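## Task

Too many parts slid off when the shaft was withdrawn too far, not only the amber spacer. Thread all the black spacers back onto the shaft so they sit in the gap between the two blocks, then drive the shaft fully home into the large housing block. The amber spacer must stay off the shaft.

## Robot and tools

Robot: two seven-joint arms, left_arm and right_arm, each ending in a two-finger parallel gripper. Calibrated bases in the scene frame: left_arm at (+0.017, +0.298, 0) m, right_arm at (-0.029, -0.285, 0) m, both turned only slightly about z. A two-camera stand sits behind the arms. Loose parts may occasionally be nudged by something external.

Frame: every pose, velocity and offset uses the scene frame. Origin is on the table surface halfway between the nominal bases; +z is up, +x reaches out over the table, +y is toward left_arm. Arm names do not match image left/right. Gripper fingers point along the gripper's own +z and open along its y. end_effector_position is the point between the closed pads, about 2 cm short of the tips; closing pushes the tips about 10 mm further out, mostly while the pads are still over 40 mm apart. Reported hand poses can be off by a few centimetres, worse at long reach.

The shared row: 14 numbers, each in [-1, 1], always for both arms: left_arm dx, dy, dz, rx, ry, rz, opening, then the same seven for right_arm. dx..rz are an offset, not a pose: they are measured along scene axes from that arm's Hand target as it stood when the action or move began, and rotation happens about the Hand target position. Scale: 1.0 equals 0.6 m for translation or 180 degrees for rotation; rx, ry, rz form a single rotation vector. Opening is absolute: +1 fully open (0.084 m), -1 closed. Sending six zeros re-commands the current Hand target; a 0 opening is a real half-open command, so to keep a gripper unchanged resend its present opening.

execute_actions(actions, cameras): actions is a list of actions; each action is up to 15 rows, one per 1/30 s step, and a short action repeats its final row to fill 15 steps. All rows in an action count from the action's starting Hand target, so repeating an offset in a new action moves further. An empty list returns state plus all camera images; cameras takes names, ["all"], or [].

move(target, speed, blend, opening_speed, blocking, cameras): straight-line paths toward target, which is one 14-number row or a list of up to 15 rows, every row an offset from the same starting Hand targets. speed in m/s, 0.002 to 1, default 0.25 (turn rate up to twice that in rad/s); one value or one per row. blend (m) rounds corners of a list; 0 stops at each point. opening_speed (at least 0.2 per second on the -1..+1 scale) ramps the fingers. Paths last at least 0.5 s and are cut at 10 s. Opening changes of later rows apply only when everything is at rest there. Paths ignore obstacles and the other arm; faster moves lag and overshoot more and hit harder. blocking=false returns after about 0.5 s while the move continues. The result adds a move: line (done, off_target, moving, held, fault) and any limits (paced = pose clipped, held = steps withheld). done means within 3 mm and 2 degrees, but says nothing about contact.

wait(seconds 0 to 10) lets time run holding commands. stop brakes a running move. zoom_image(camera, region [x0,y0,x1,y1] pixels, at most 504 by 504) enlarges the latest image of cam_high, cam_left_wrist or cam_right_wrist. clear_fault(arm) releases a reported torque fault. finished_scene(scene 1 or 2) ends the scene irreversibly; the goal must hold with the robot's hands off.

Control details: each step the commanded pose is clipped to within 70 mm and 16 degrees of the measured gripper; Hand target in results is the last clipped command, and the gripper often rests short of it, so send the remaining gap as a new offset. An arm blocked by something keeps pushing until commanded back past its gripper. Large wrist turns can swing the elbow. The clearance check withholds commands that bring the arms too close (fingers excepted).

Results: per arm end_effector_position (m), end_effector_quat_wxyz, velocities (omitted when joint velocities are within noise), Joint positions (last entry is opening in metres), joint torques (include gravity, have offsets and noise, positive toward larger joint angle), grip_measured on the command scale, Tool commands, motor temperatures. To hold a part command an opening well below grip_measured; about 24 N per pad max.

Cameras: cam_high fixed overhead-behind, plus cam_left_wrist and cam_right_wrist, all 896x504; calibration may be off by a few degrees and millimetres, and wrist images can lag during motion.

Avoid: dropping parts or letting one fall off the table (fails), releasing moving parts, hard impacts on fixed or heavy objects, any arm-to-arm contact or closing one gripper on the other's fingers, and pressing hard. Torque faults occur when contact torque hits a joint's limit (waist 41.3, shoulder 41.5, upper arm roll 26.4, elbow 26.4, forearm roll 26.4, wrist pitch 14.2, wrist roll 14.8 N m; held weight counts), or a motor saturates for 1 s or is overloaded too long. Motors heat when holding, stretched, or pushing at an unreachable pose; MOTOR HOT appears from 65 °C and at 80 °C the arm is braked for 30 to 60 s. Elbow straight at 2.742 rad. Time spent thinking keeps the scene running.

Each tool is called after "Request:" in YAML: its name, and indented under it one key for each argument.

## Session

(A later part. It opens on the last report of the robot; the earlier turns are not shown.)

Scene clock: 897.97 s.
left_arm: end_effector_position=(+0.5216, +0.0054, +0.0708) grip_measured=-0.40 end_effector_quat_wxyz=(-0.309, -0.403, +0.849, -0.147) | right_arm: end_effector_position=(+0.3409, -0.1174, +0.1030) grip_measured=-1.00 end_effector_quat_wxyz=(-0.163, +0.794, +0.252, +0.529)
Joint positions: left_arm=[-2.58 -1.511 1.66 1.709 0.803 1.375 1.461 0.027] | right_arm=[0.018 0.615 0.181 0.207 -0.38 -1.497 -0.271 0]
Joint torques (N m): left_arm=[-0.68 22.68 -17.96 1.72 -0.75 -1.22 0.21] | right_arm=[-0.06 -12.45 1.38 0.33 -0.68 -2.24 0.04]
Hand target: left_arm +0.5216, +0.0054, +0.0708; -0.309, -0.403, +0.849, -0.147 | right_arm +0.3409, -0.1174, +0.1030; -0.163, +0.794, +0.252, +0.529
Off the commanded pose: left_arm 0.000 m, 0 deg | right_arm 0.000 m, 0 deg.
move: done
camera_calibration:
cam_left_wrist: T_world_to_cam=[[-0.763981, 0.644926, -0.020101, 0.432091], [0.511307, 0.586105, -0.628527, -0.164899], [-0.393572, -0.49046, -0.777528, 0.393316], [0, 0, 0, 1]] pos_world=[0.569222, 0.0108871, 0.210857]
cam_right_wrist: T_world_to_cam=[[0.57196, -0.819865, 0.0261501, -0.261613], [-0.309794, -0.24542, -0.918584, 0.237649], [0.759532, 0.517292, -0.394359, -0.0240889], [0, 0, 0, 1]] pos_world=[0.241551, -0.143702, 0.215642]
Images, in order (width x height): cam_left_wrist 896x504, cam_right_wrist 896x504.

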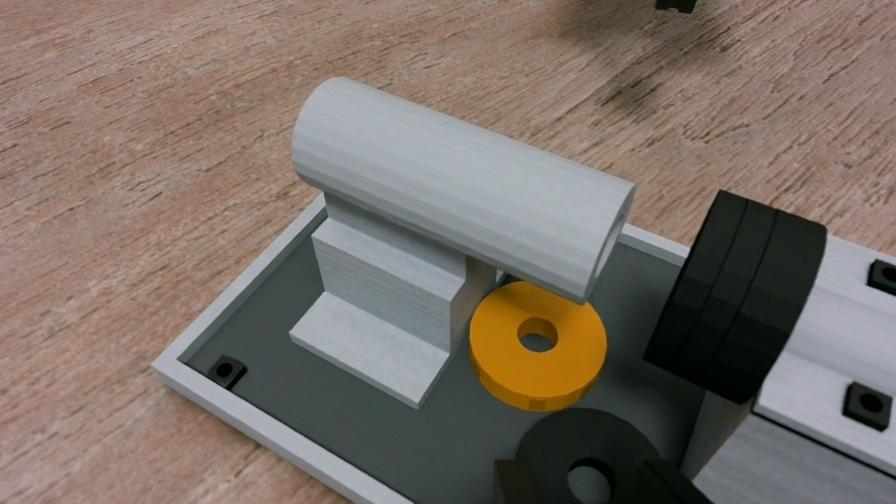

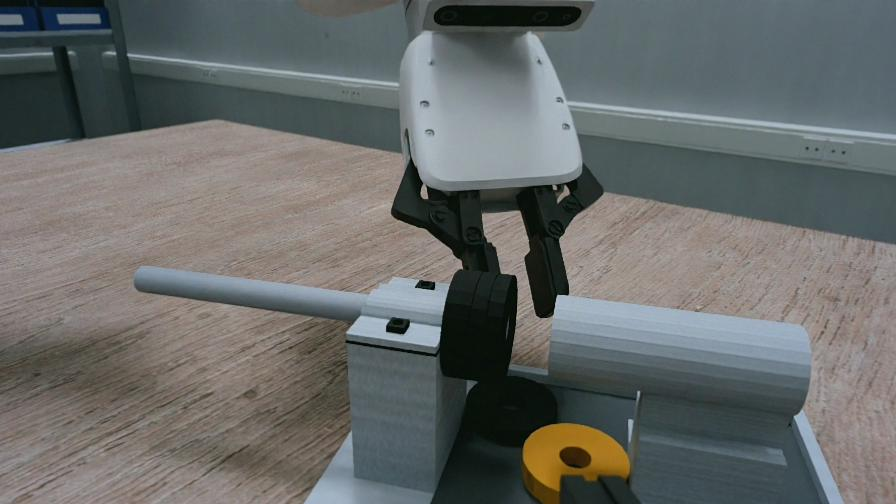

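Request:
move:
  target:
    - [-0.0252,-0.0370,-0.0453,0,0,0,-0.38, 0,0,0,0,0,0,-0.98]
  speed: 0.06
  cameras: ["cam_left_wrist","cam_right_wrist"]

Request:
zoom_image:
  camera: "cam_left_wrist"
  region: [440, 354, 720, 504]

Request:
zoom_image:
  camera: "cam_right_wrist"
  region: [430, 334, 600, 464]

Scene clock: 932.27 s.
left_arm: end_effector_position=(+0.5065, -0.0168, +0.0436) grip_measured=-0.40 end_effector_quat_wxyz=(-0.309, -0.403, +0.849, -0.147) | right_arm: end_effector_position=(+0.3409, -0.1174, +0.1030) grip_measured=-1.00 end_effector_quat_wxyz=(-0.163, +0.794, +0.252, +0.529)
Joint positions: left_arm=[-2.598 -1.547 1.693 1.661 0.838 1.301 1.435 0.027] | right_arm=[0.018 0.615 0.181 0.207 -0.38 -1.497 -0.271 0]
Joint torques (N m): left_arm=[-0.67 22.1 -18.27 0.84 -0.48 -1.23 -0.14] | right_arm=[0.12 -12.12 1.29 0.33 -0.53 -2.27 0.04]
Motor temperatures (°C): left_arm=[33 43 50 43 40 39 38] | right_arm=[36 37 38 38 35 36 37]
Hand target: left_arm +0.5065, -0.0168, +0.0436; -0.309, -0.403, +0.849, -0.147 | right_arm +0.3409, -0.1174, +0.1030; -0.163, +0.794, +0.252, +0.529
Off the commanded pose: left_arm 0.000 m, 0 deg | right_arm 0.000 m, 0 deg.
move: done
camera_calibration:
cam_left_wrist: T_world_to_cam=[[-0.763981, 0.644926, -0.020101, 0.434326], [0.511307, 0.586105, -0.628527, -0.161263], [-0.393572, -0.49046, -0.777528, 0.355337], [0, 0, 0, 1]] pos_world=[0.554122, -0.0113129, 0.183657]
cam_right_wrist: T_world_to_cam=[[0.57196, -0.819865, 0.0261501, -0.261613], [-0.309794, -0.24542, -0.918584, 0.237649], [0.759532, 0.517292, -0.394359, -0.0240889], [0, 0, 0, 1]] pos_world=[0.241551, -0.143702, 0.215642]
Images, in order (width x height): cam_left_wrist 896x504, cam_right_wrist 896x504.

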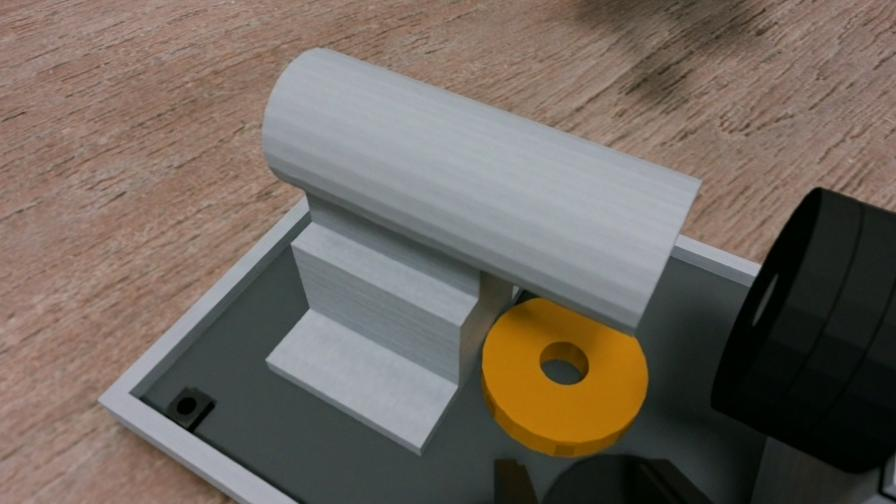

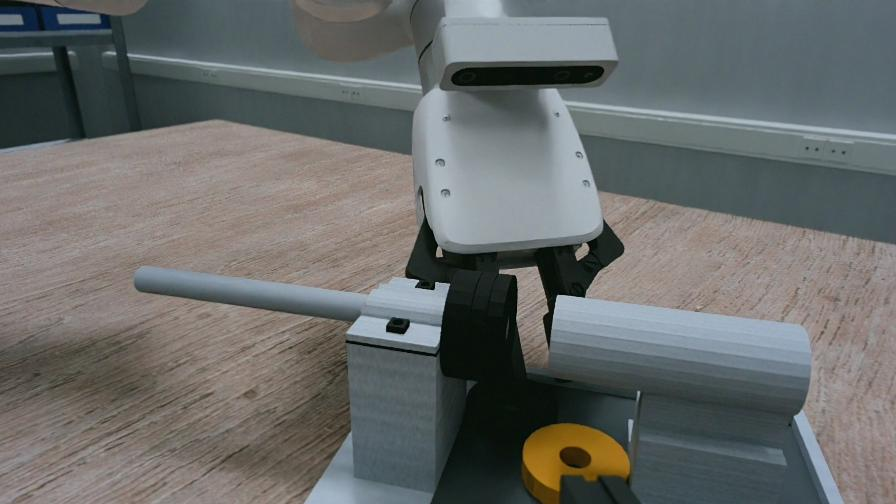

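Scaled by 1.800 from the camera's 896x504 image, which has a finer 1280x720 frame.

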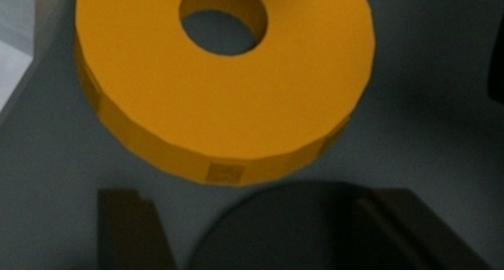

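Scaled by 2.965 from the camera's 896x504 image, which has a finer 1280x720 frame.

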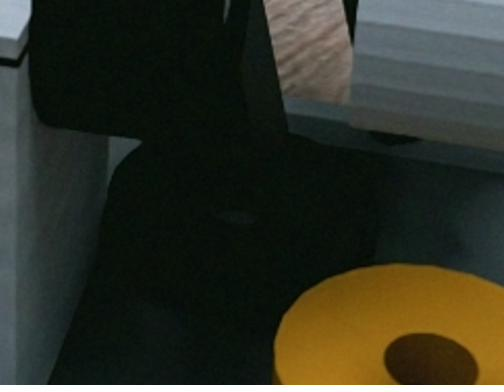

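Request:
move:
  target:
    - [-0.0053,-0.0092,-0.0138,0,0,0,-0.38, 0,0,0,0,0,0,-0.98]
  speed: 0.02
  cameras: ["cam_left_wrist","cam_right_wrist"]

Request:
zoom_image:
  camera: "cam_left_wrist"
  region: [480, 414, 720, 504]

Request:
zoom_image:
  camera: "cam_right_wrist"
  region: [430, 334, 600, 464]

Scene clock: 951.57 s.
left_arm: end_effector_position=(+0.5033, -0.0223, +0.0354) grip_measured=-0.40 end_effector_quat_wxyz=(-0.309, -0.403, +0.849, -0.147) | right_arm: end_effector_position=(+0.3409, -0.1174, +0.1030) grip_measured=-1.00 end_effector_quat_wxyz=(-0.163, +0.794, +0.252, +0.529)
Joint positions: left_arm=[-2.606 -1.557 1.704 1.656 0.848 1.283 1.431 0.027] | right_arm=[0.018 0.615 0.181 0.207 -0.38 -1.497 -0.271 0]
Joint torques (N m): left_arm=[1.02 20.86 -14.21 1.9 0.68 -0.63 -0.03] | right_arm=[0.29 -12.35 1.39 0.34 -0.64 -2.24 -0.03]
Hand target: left_arm +0.5033, -0.0224, +0.0353; -0.309, -0.403, +0.849, -0.147 | right_arm +0.3409, -0.1174, +0.1030; -0.163, +0.794, +0.252, +0.529
Off the commanded pose: left_arm 0.000 m, 0 deg | right_arm 0.000 m, 0 deg.
move: done
camera_calibration:
cam_left_wrist: T_world_to_cam=[[-0.764007, 0.644894, -0.0201508, 0.435284], [0.511283, 0.586077, -0.628572, -0.161599], [-0.393552, -0.490536, -0.77749, 0.344907], [0, 0, 0, 1]] pos_world=[0.550922, -0.016813, 0.175357]
cam_right_wrist: T_world_to_cam=[[0.57196, -0.819865, 0.0261501, -0.261613], [-0.309794, -0.24542, -0.918584, 0.237649], [0.759532, 0.517292, -0.394359, -0.0240889], [0, 0, 0, 1]] pos_world=[0.241551, -0.143702, 0.215642]
Images, in order (width x height): cam_left_wrist 896x504, cam_right_wrist 896x504.

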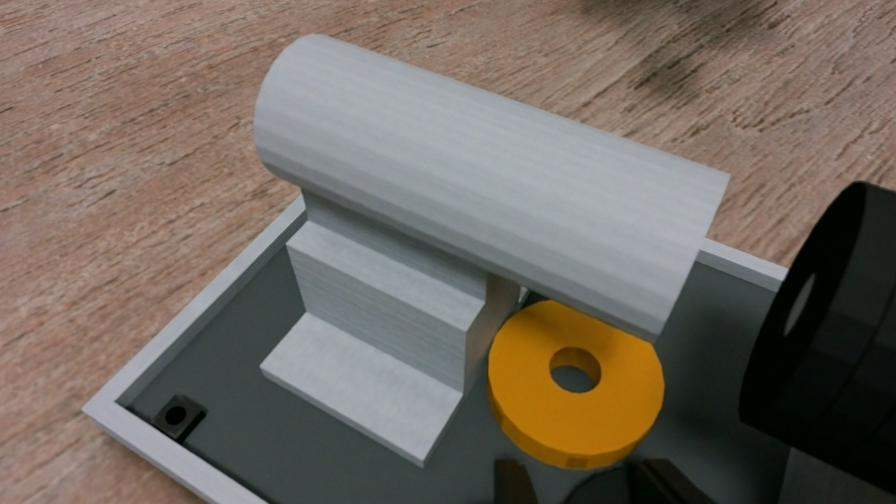

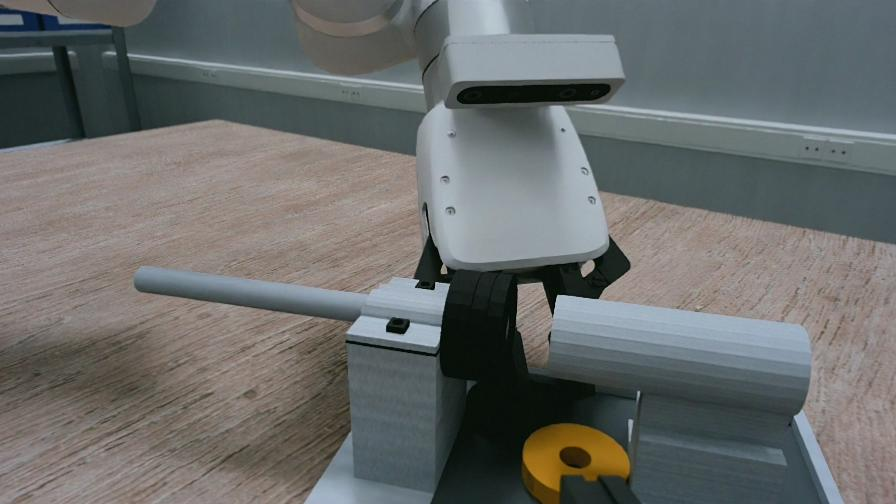

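Scaled by 2.100 from the camera's 896x504 image, which has a finer 1280x720 frame.

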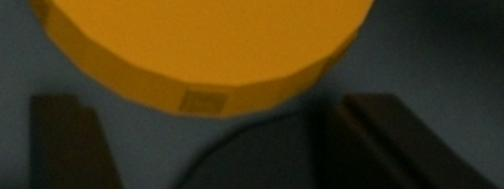

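Scaled by 2.965 from the camera's 896x504 image, which has a finer 1280x720 frame.

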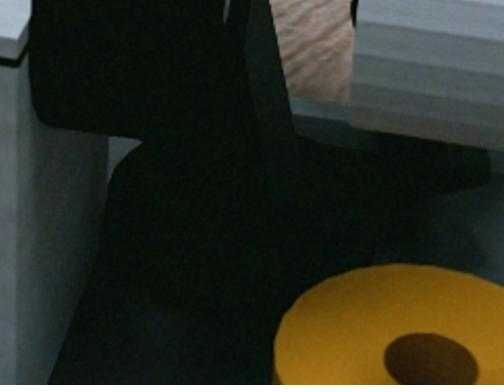

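Request:
move:
  target:
    - [0,0,0,0,0,0,-0.7, 0,0,0,0,0,0,-0.98]
  opening_speed: 0.3
  cameras: ["cam_left_wrist","cam_right_wrist"]

Request:
zoom_image:
  camera: "cam_left_wrist"
  region: [480, 414, 720, 504]

Request:
zoom_image:
  camera: "cam_right_wrist"
  region: [430, 334, 600, 464]

Scene clock: 966.43 s.
left_arm: end_effector_position=(+0.5033, -0.0224, +0.0353) grip_measured=-0.60 end_effector_quat_wxyz=(-0.309, -0.403, +0.849, -0.147) | right_arm: end_effector_position=(+0.3409, -0.1174, +0.1030) grip_measured=-1.00 end_effector_quat_wxyz=(-0.163, +0.794, +0.252, +0.529)
Joint positions: left_arm=[-2.606 -1.557 1.704 1.656 0.848 1.283 1.431 0.018] | right_arm=[0.018 0.615 0.181 0.207 -0.38 -1.497 -0.271 0]
Joint torques (N m): left_arm=[-0.82 19.78 -12.85 4.09 1.51 -2.16 0.16] | right_arm=[0.35 -12.19 1.24 0.42 -0.59 -2.23 -0.06]
Hand target: left_arm +0.5033, -0.0224, +0.0353; -0.309, -0.403, +0.849, -0.147 | right_arm +0.3409, -0.1174, +0.1030; -0.163, +0.794, +0.252, +0.529
Off the commanded pose: left_arm 0.000 m, 0 deg | right_arm 0.000 m, 0 deg.
move: done
camera_calibration:
cam_left_wrist: T_world_to_cam=[[-0.763981, 0.644926, -0.020101, 0.435261], [0.511307, 0.586105, -0.628527, -0.16162], [-0.393572, -0.49046, -0.777528, 0.344926], [0, 0, 0, 1]] pos_world=[0.550922, -0.0168129, 0.175357]
cam_right_wrist: T_world_to_cam=[[0.57196, -0.819865, 0.0261501, -0.261613], [-0.309794, -0.24542, -0.918584, 0.237649], [0.759532, 0.517292, -0.394359, -0.0240889], [0, 0, 0, 1]] pos_world=[0.241551, -0.143702, 0.215642]
Images, in order (width x height): cam_left_wrist 896x504, cam_right_wrist 896x504.

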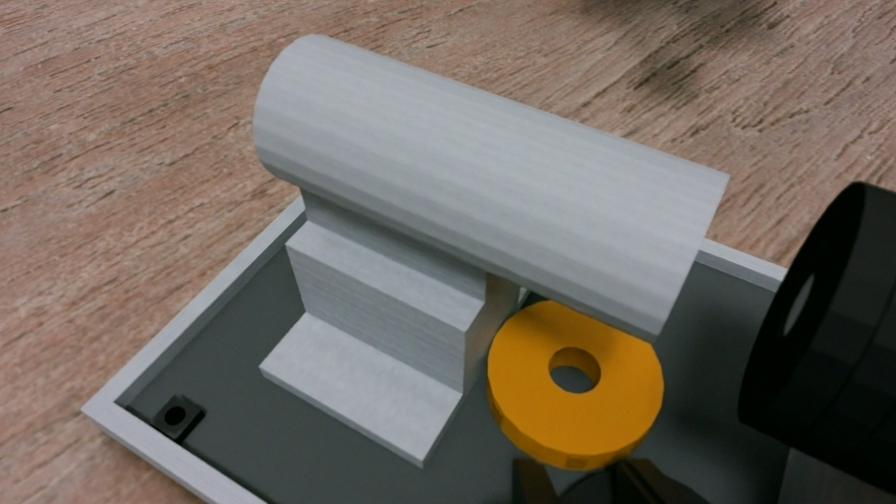

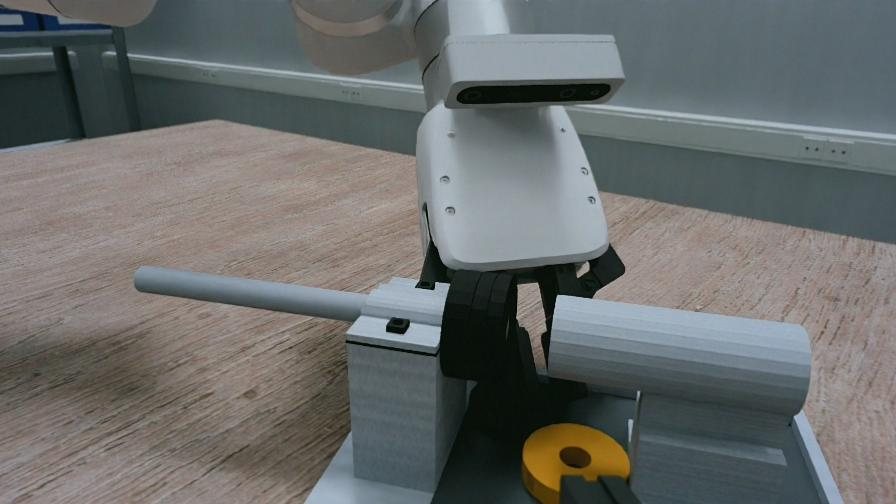

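Scaled by 2.100 from the camera's 896x504 image, which has a finer 1280x720 frame.

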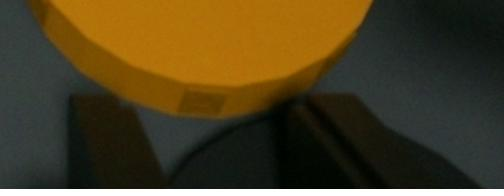

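Scaled by 2.965 from the camera's 896x504 image, which has a finer 1280x720 frame.

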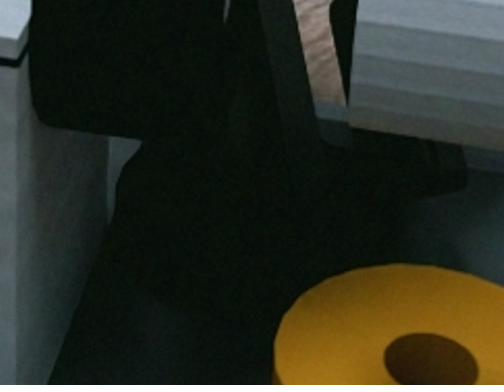

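Request:
move:
  target:
    - [0,0,0,0,0,0,-0.85, 0,0,0,0,0,0,-0.98]
    - [0,0,0.0083,0,0,0,-0.85, 0,0,0,0,0,0,-0.98]
  speed: 0.03
  cameras: ["cam_left_wrist","cam_right_wrist"]

Request:
zoom_image:
  camera: "cam_left_wrist"
  region: [480, 414, 720, 504]

Request:
zoom_image:
  camera: "cam_right_wrist"
  region: [430, 334, 600, 464]

Scene clock: 975.97 s.
left_arm: end_effector_position=(+0.5033, -0.0223, +0.0402) grip_measured=-0.62 end_effector_quat_wxyz=(-0.309, -0.403, +0.849, -0.147) | right_arm: end_effector_position=(+0.3409, -0.1174, +0.1030) grip_measured=-1.00 end_effector_quat_wxyz=(-0.163, +0.794, +0.252, +0.529)
Joint positions: left_arm=[-2.604 -1.551 1.698 1.654 0.844 1.288 1.427 0.017] | right_arm=[0.018 0.615 0.181 0.207 -0.38 -1.497 -0.271 0]
Joint torques (N m): left_arm=[1.43 23.01 -18.63 1.05 -1.02 -1.11 -0.07] | right_arm=[0.2 -12.14 1.4 0.34 -0.63 -2.3 -0.04]
Hand target: left_arm +0.5033, -0.0224, +0.0403; -0.309, -0.403, +0.849, -0.147 | right_arm +0.3409, -0.1174, +0.1030; -0.163, +0.794, +0.252, +0.529
Off the commanded pose: left_arm 0.000 m, 0 deg | right_arm 0.000 m, 0 deg.
move: done
camera_calibration:
cam_left_wrist: T_world_to_cam=[[-0.763951, 0.644963, -0.0200419, 0.435333], [0.511287, 0.58608, -0.628566, -0.158522], [-0.393656, -0.490441, -0.777498, 0.348777], [0, 0, 0, 1]] pos_world=[0.550922, -0.016813, 0.180257]
cam_right_wrist: T_world_to_cam=[[0.57196, -0.819865, 0.0261501, -0.261613], [-0.309794, -0.24542, -0.918584, 0.237649], [0.759532, 0.517292, -0.394359, -0.0240889], [0, 0, 0, 1]] pos_world=[0.241551, -0.143702, 0.215642]
Images, in order (width x height): cam_left_wrist 896x504, cam_right_wrist 896x504.

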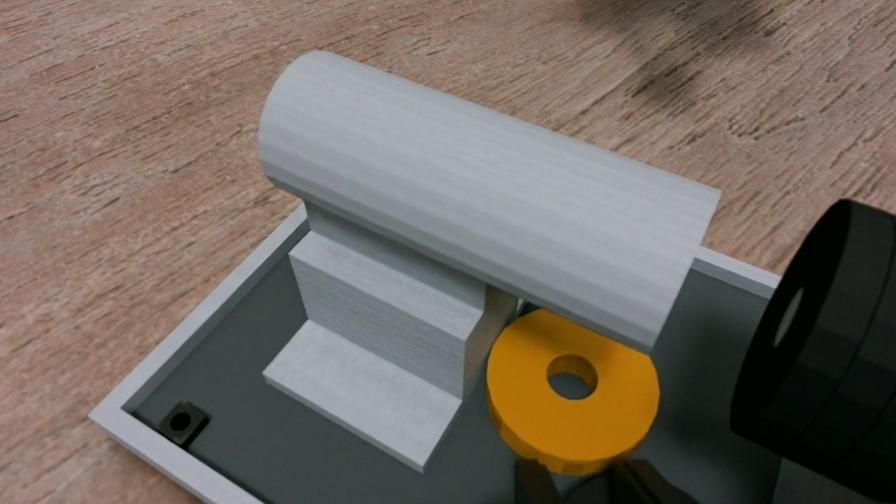

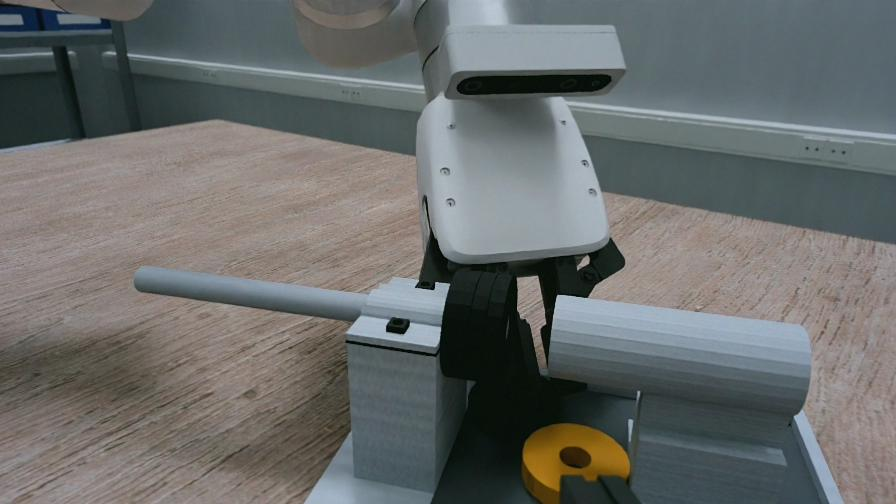

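Scaled by 2.100 from the camera's 896x504 image, which has a finer 1280x720 frame.

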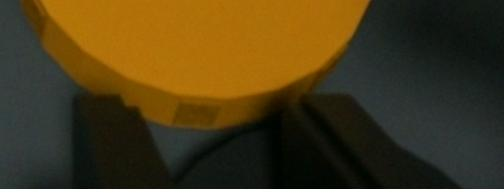

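Scaled by 2.965 from the camera's 896x504 image, which has a finer 1280x720 frame.

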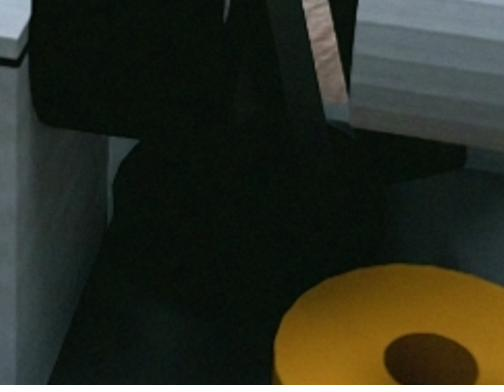

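Request:
move:
  target:
    - [0,0,0.025,0,0,0,-0.85, 0,0,0,0,0,0,-0.98]
  speed: 0.03
  cameras: ["cam_left_wrist","cam_right_wrist"]

Request:
zoom_image:
  camera: "cam_right_wrist"
  region: [430, 334, 600, 464]

Scene clock: 980.97 s.
left_arm: end_effector_position=(+0.5033, -0.0224, +0.0552) grip_measured=-0.63 end_effector_quat_wxyz=(-0.309, -0.403, +0.849, -0.147) | right_arm: end_effector_position=(+0.3409, -0.1174, +0.1030) grip_measured=-1.00 end_effector_quat_wxyz=(-0.163, +0.794, +0.252, +0.529)
Joint positions: left_arm=[-2.601 -1.532 1.68 1.651 0.83 1.305 1.415 0.016] | right_arm=[0.018 0.615 0.181 0.207 -0.38 -1.497 -0.271 0]
Joint torques (N m): left_arm=[0.98 23 -18.78 1.06 -1.12 -0.97 -0.13] | right_arm=[0.36 -12.16 1.33 0.47 -0.59 -2.29 0.05]
Hand target: left_arm +0.5033, -0.0224, +0.0553; -0.309, -0.403, +0.849, -0.147 | right_arm +0.3409, -0.1174, +0.1030; -0.163, +0.794, +0.252, +0.529
Off the commanded pose: left_arm 0.000 m, 0 deg | right_arm 0.000 m, 0 deg.
move: done
camera_calibration:
cam_left_wrist: T_world_to_cam=[[-0.763951, 0.644963, -0.0200419, 0.435634], [0.511287, 0.58608, -0.628566, -0.149094], [-0.393656, -0.490441, -0.777498, 0.360439], [0, 0, 0, 1]] pos_world=[0.550922, -0.016813, 0.195257]
cam_right_wrist: T_world_to_cam=[[0.57196, -0.819865, 0.0261501, -0.261613], [-0.309794, -0.24542, -0.918584, 0.237649], [0.759532, 0.517292, -0.394359, -0.0240889], [0, 0, 0, 1]] pos_world=[0.241551, -0.143702, 0.215642]
Images, in order (width x height): cam_left_wrist 896x504, cam_right_wrist 896x504.

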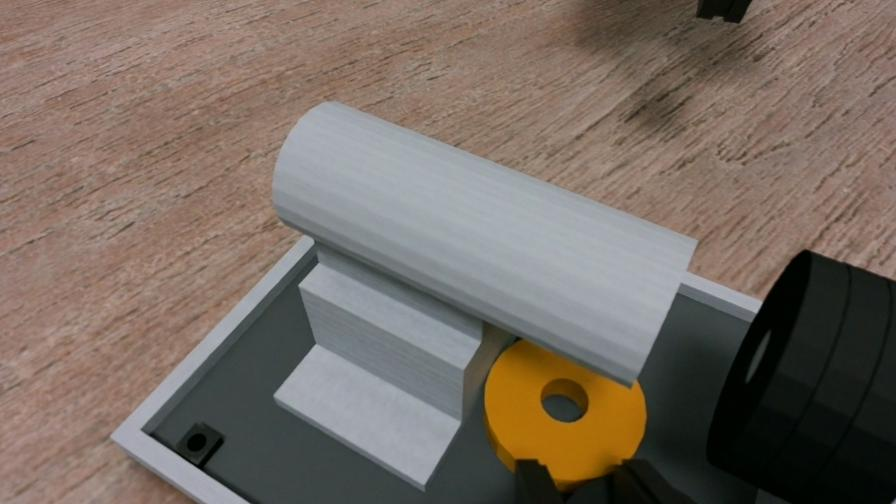

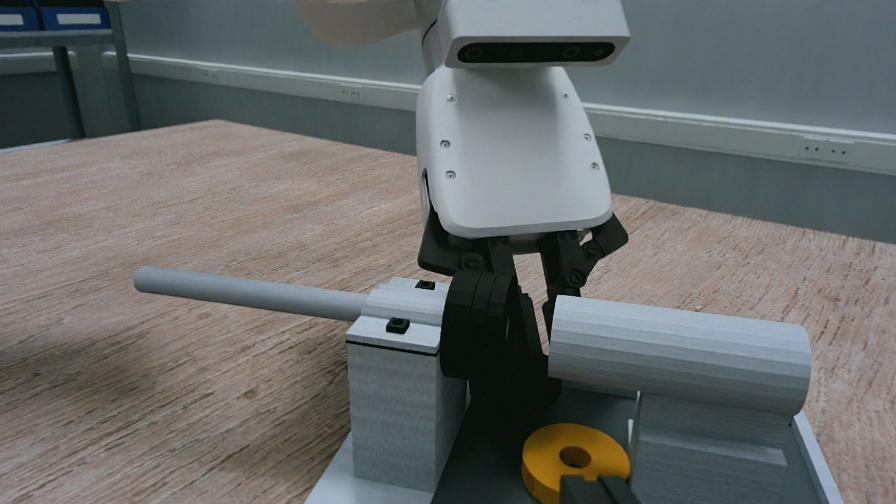

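Scaled by 2.965 from the camera's 896x504 image, which has a finer 1280x720 frame.

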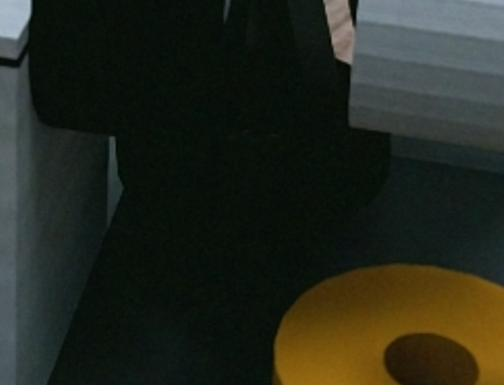

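Request:
move:
  target:
    - [0,0,0,0,0,0,-0.97, 0,0,0,0,0,0,-0.98]
    - [0.0857,0.0324,0.01,0,0,0,-0.97, 0,0,0,0,0,0,-0.98]
  speed: 0.06
  cameras: ["all"]

Request:
zoom_image:
  camera: "cam_right_wrist"
  region: [400, 254, 600, 404]

Request:
zoom_image:
  camera: "cam_left_wrist"
  region: [440, 354, 720, 504]

Scene clock: 987.57 s.
left_arm: end_effector_position=(+0.5547, -0.0029, +0.0613) grip_measured=-0.63 end_effector_quat_wxyz=(-0.309, -0.403, +0.849, -0.147) | right_arm: end_effector_position=(+0.3409, -0.1174, +0.1030) grip_measured=-1.00 end_effector_quat_wxyz=(-0.163, +0.794, +0.252, +0.529)
Joint positions: left_arm=[-2.712 -1.527 1.676 1.932 0.791 1.431 1.534 0.016] | right_arm=[0.018 0.615 0.181 0.207 -0.38 -1.497 -0.271 0]
Joint torques (N m): left_arm=[-0.65 26.17 -16.51 2.04 -1.28 -0.96 0.26] | right_arm=[0.36 -12.05 1.39 0.41 -0.62 -2.24 0.08]
Hand target: left_arm +0.5547, -0.0029, +0.0613; -0.309, -0.403, +0.849, -0.147 | right_arm +0.3409, -0.1174, +0.1030; -0.163, +0.794, +0.252, +0.529
Off the commanded pose: left_arm 0.000 m, 0 deg | right_arm 0.000 m, 0 deg.
move: done
camera_calibration:
cam_left_wrist: T_world_to_cam=[[-0.763951, 0.644963, -0.0200419, 0.462511], [0.511287, 0.58608, -0.628566, -0.182909], [-0.393656, -0.490441, -0.777498, 0.394931], [0, 0, 0, 1]] pos_world=[0.602322, 0.00258697, 0.201357]
cam_right_wrist: T_world_to_cam=[[0.57196, -0.819865, 0.0261501, -0.261613], [-0.309794, -0.24542, -0.918584, 0.237649], [0.759532, 0.517292, -0.394359, -0.0240889], [0, 0, 0, 1]] pos_world=[0.241551, -0.143702, 0.215642]

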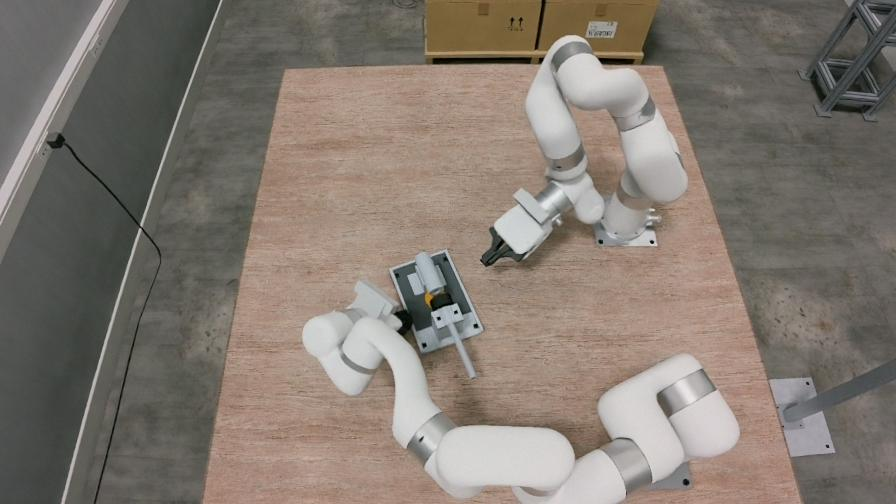

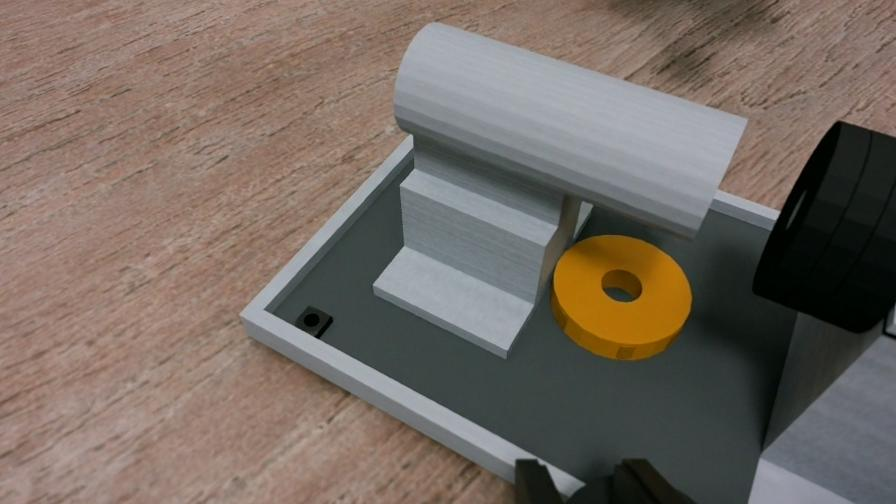

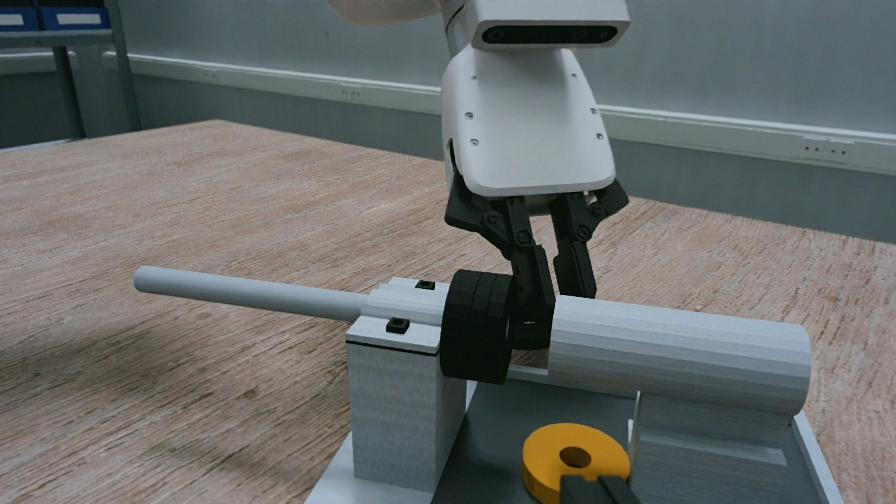

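Scaled by 2.520 from the camera's 896x504 image, which has a finer 1280x720 frame.

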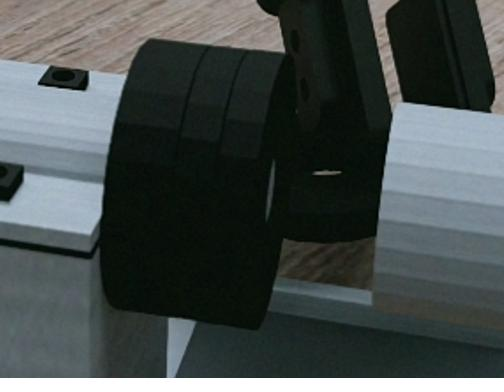

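Scaled by 1.800 from the camera's 896x504 image, which has a finer 1280x720 frame.

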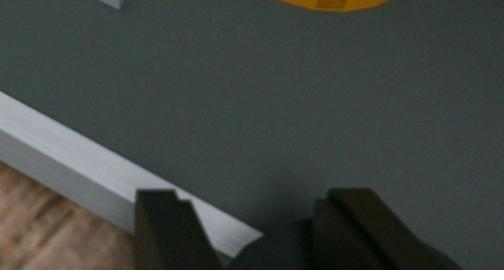

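Request:
move:
  target:
    - [-0.05,0.03,0.42,0,0,0,-0.97, -0.05,-0.4,0.3,0,0,0,-0.98]
  speed: 0.2
  cameras: ["all"]

Scene clock: 1058.63 s.
left_arm: end_effector_position=(+0.5247, +0.0151, +0.3133) grip_measured=-0.63 end_effector_quat_wxyz=(-0.309, -0.403, +0.849, -0.147) | right_arm: end_effector_position=(+0.3109, -0.3574, +0.2830) grip_measured=-1.00 end_effector_quat_wxyz=(-0.163, +0.794, +0.252, +0.529)
Joint positions: left_arm=[-2.714 -1.198 1.446 2.081 0.582 1.761 1.357 0.016] | right_arm=[-0.581 -0.043 -0.417 0.566 -1.86 -1.264 0.632 0]
Joint torques (N m): left_arm=[-0.45 25.06 -14.29 4.31 -1.48 -1.09 0.12] | right_arm=[-0.52 -8.83 0.03 13.13 0.71 -2.27 0.27]
Hand target: left_arm +0.5247, +0.0151, +0.3133; -0.309, -0.403, +0.849, -0.147 | right_arm +0.3109, -0.3574, +0.2830; -0.163, +0.794, +0.252, +0.529
Off the commanded pose: left_arm 0.000 m, 0 deg | right_arm 0.000 m, 0 deg.
move: done
camera_calibration:
cam_left_wrist: T_world_to_cam=[[-0.76399, 0.644918, -0.019993, 0.432968], [0.511228, 0.58613, -0.628567, -0.0198102], [-0.393656, -0.49044, -0.777498, 0.58785], [0, 0, 0, 1]] pos_world=[0.572321, 0.0206872, 0.453256]
cam_right_wrist: T_world_to_cam=[[0.571958, -0.819866, 0.0261494, -0.445929], [-0.309725, -0.24537, -0.918621, 0.334818], [0.759562, 0.517313, -0.394274, 0.1938], [0, 0, 0, 1]] pos_world=[0.211551, -0.383702, 0.395642]

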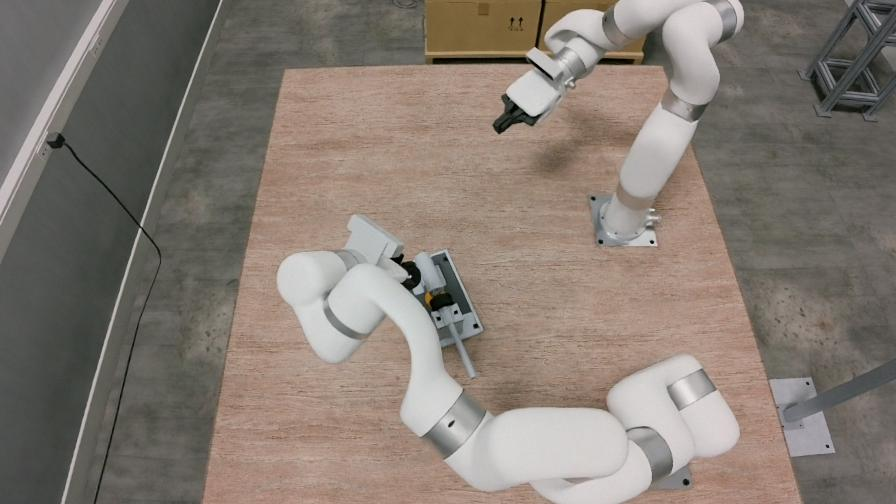

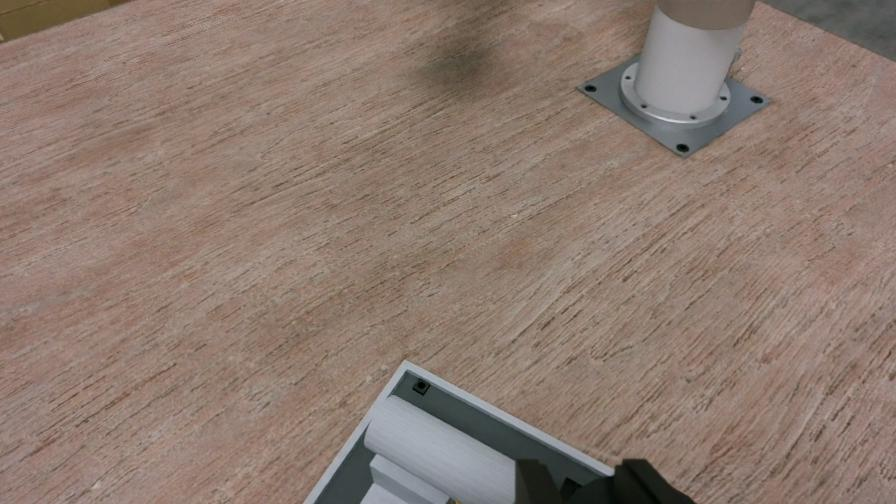

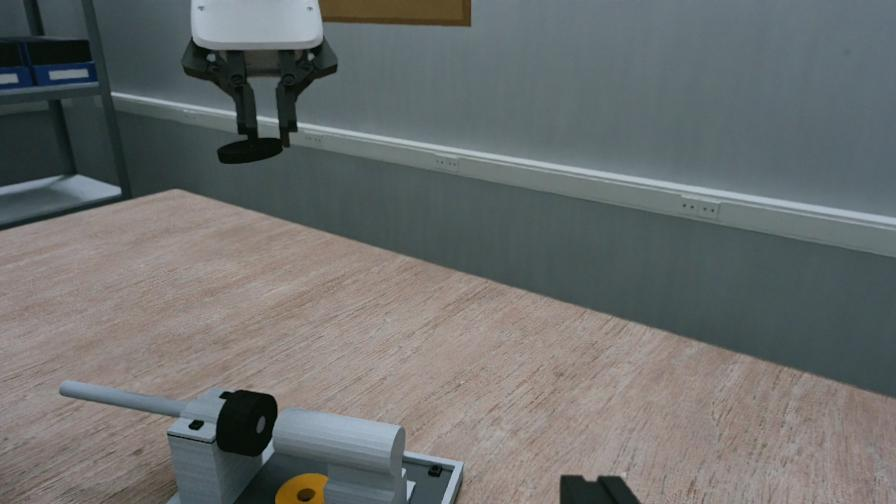

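Request:
zoom_image:
  camera: "cam_right_wrist"
  region: [170, 40, 360, 190]

Request:
zoom_image:
  camera: "cam_right_wrist"
  region: [160, 370, 300, 480]

Scaled by 2.653 from the camera's 896x504 image, which has a finer 1280x720 frame.

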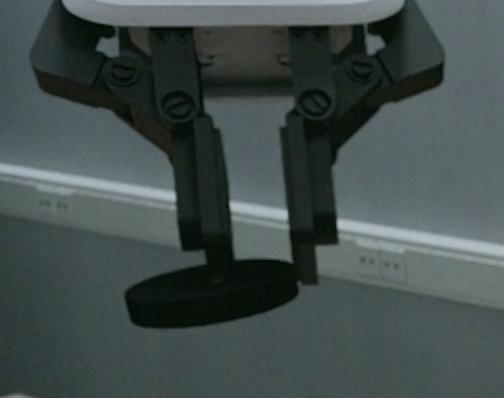

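Scaled by 3.600 from the camera's 896x504 image, which has a finer 1280x720 frame.

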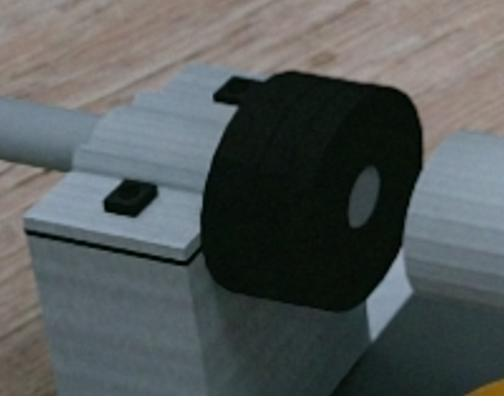

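Request:
move:
  target:
    - [-0.0745,0.0748,0.08,0.387,-0.3165,0,-0.97, 0,0,0,0,0,0,-0.98]
  speed: 0.35
  cameras: ["cam_right_wrist","cam_high"]

Scene clock: 1080.50 s.
left_arm: end_effector_position=(+0.4801, +0.0600, +0.3613) grip_measured=-0.63 end_effector_quat_wxyz=(+0.382, -0.388, +0.819, +0.181) | right_arm: end_effector_position=(+0.3109, -0.3574, +0.2830) grip_measured=-1.00 end_effector_quat_wxyz=(-0.163, +0.794, +0.252, +0.529)
Joint positions: left_arm=[-2.834 -0.506 1.669 1.495 1.265 1.906 1.104 0.016] | right_arm=[-0.581 -0.043 -0.417 0.566 -1.86 -1.264 0.632 0]
Joint torques (N m): left_arm=[-0.47 13.33 -8.27 16.4 1.63 -0.33 -0.18] | right_arm=[-0.39 -9.24 0.2 12.98 0.88 -2.03 0.26]
Hand target: left_arm +0.4800, +0.0600, +0.3613; +0.382, -0.388, +0.819, +0.181 | right_arm +0.3109, -0.3574, +0.2830; -0.163, +0.794, +0.252, +0.529
Off the commanded pose: left_arm 0.000 m, 0 deg | right_arm 0.000 m, 0 deg.
move: done
camera_calibration:
cam_right_wrist: T_world_to_cam=[[0.57196, -0.819865, 0.0261501, -0.445929], [-0.309794, -0.24542, -0.918584, 0.3348], [0.759532, 0.517292, -0.394359, 0.193832], [0, 0, 0, 1]] pos_world=[0.211551, -0.383702, 0.395642]
Images, in order (width x height): cam_high 896x504, cam_right_wrist 896x504.

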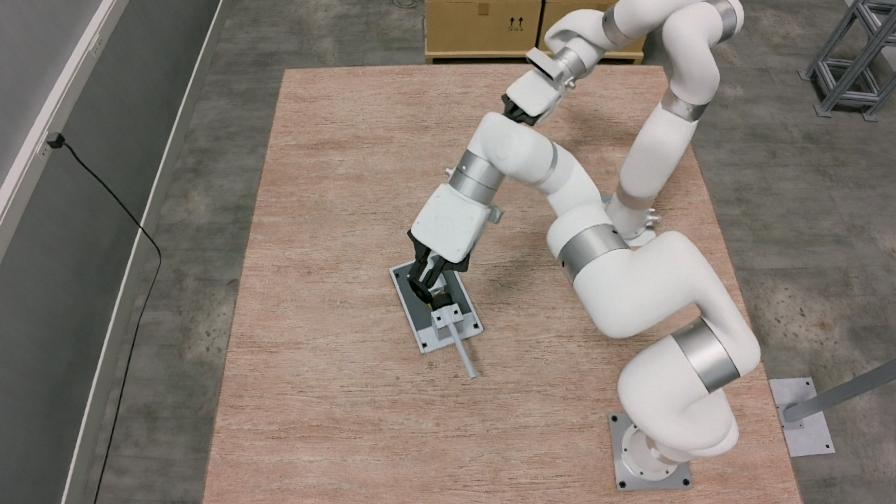

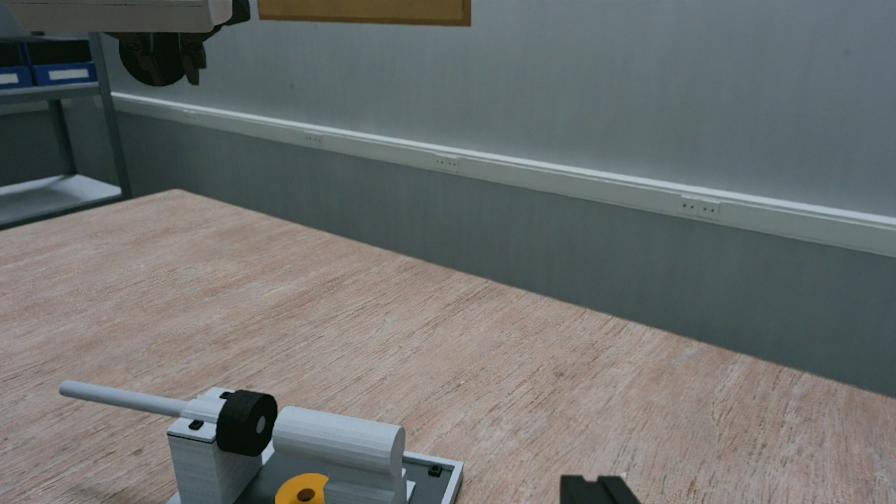

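Request:
move:
  target:
    - [-0.05,0,0,0,0,-0.6667,-0.97, 0,0,0,0,0,0,-0.98]
  speed: 0.35
  cameras: ["cam_right_wrist","cam_high"]

Scene clock: 1096.97 s.
left_arm: end_effector_position=(+0.4500, +0.0600, +0.3613) grip_measured=-0.63 end_effector_quat_wxyz=(+0.347, +0.515, +0.746, -0.240) | right_arm: end_effector_position=(+0.3109, -0.3574, +0.2830) grip_measured=-1.00 end_effector_quat_wxyz=(-0.163, +0.794, +0.252, +0.529)
Joint positions: left_arm=[-2.033 -1.596 0.998 0.924 1.225 1.163 3.137 0.016] | right_arm=[-0.581 -0.043 -0.417 0.566 -1.86 -1.264 0.632 0]
Joint torques (N m): left_arm=[-0.4 13.83 -15.7 4.4 -0.28 -1.83 0.12] | right_arm=[-0.32 -9.29 0.25 13.01 0.73 -2.1 0.3]
Hand target: left_arm +0.4500, +0.0600, +0.3613; +0.347, +0.515, +0.746, -0.240 | right_arm +0.3109, -0.3574, +0.2830; -0.163, +0.794, +0.252, +0.529
Off the commanded pose: left_arm 0.000 m, 0 deg | right_arm 0.000 m, 0 deg.
move: done
camera_calibration:
cam_right_wrist: T_world_to_cam=[[0.57196, -0.819865, 0.0261501, -0.445929], [-0.309794, -0.24542, -0.918584, 0.3348], [0.759532, 0.517292, -0.394359, 0.193832], [0, 0, 0, 1]] pos_world=[0.211551, -0.383702, 0.395642]
Images, in order (width x height): cam_high 896x504, cam_right_wrist 896x504.

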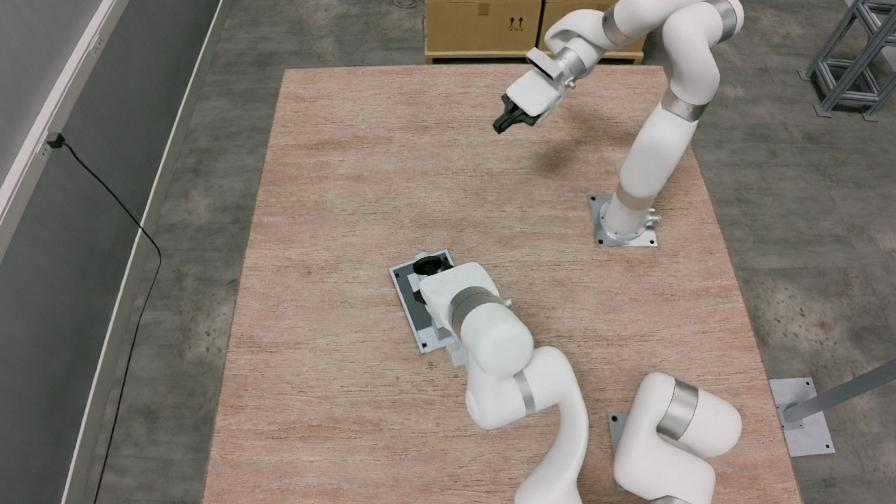

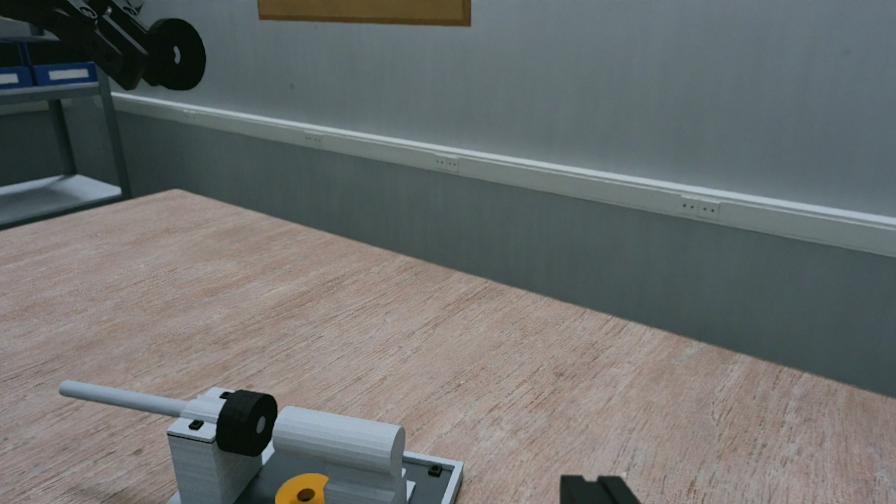

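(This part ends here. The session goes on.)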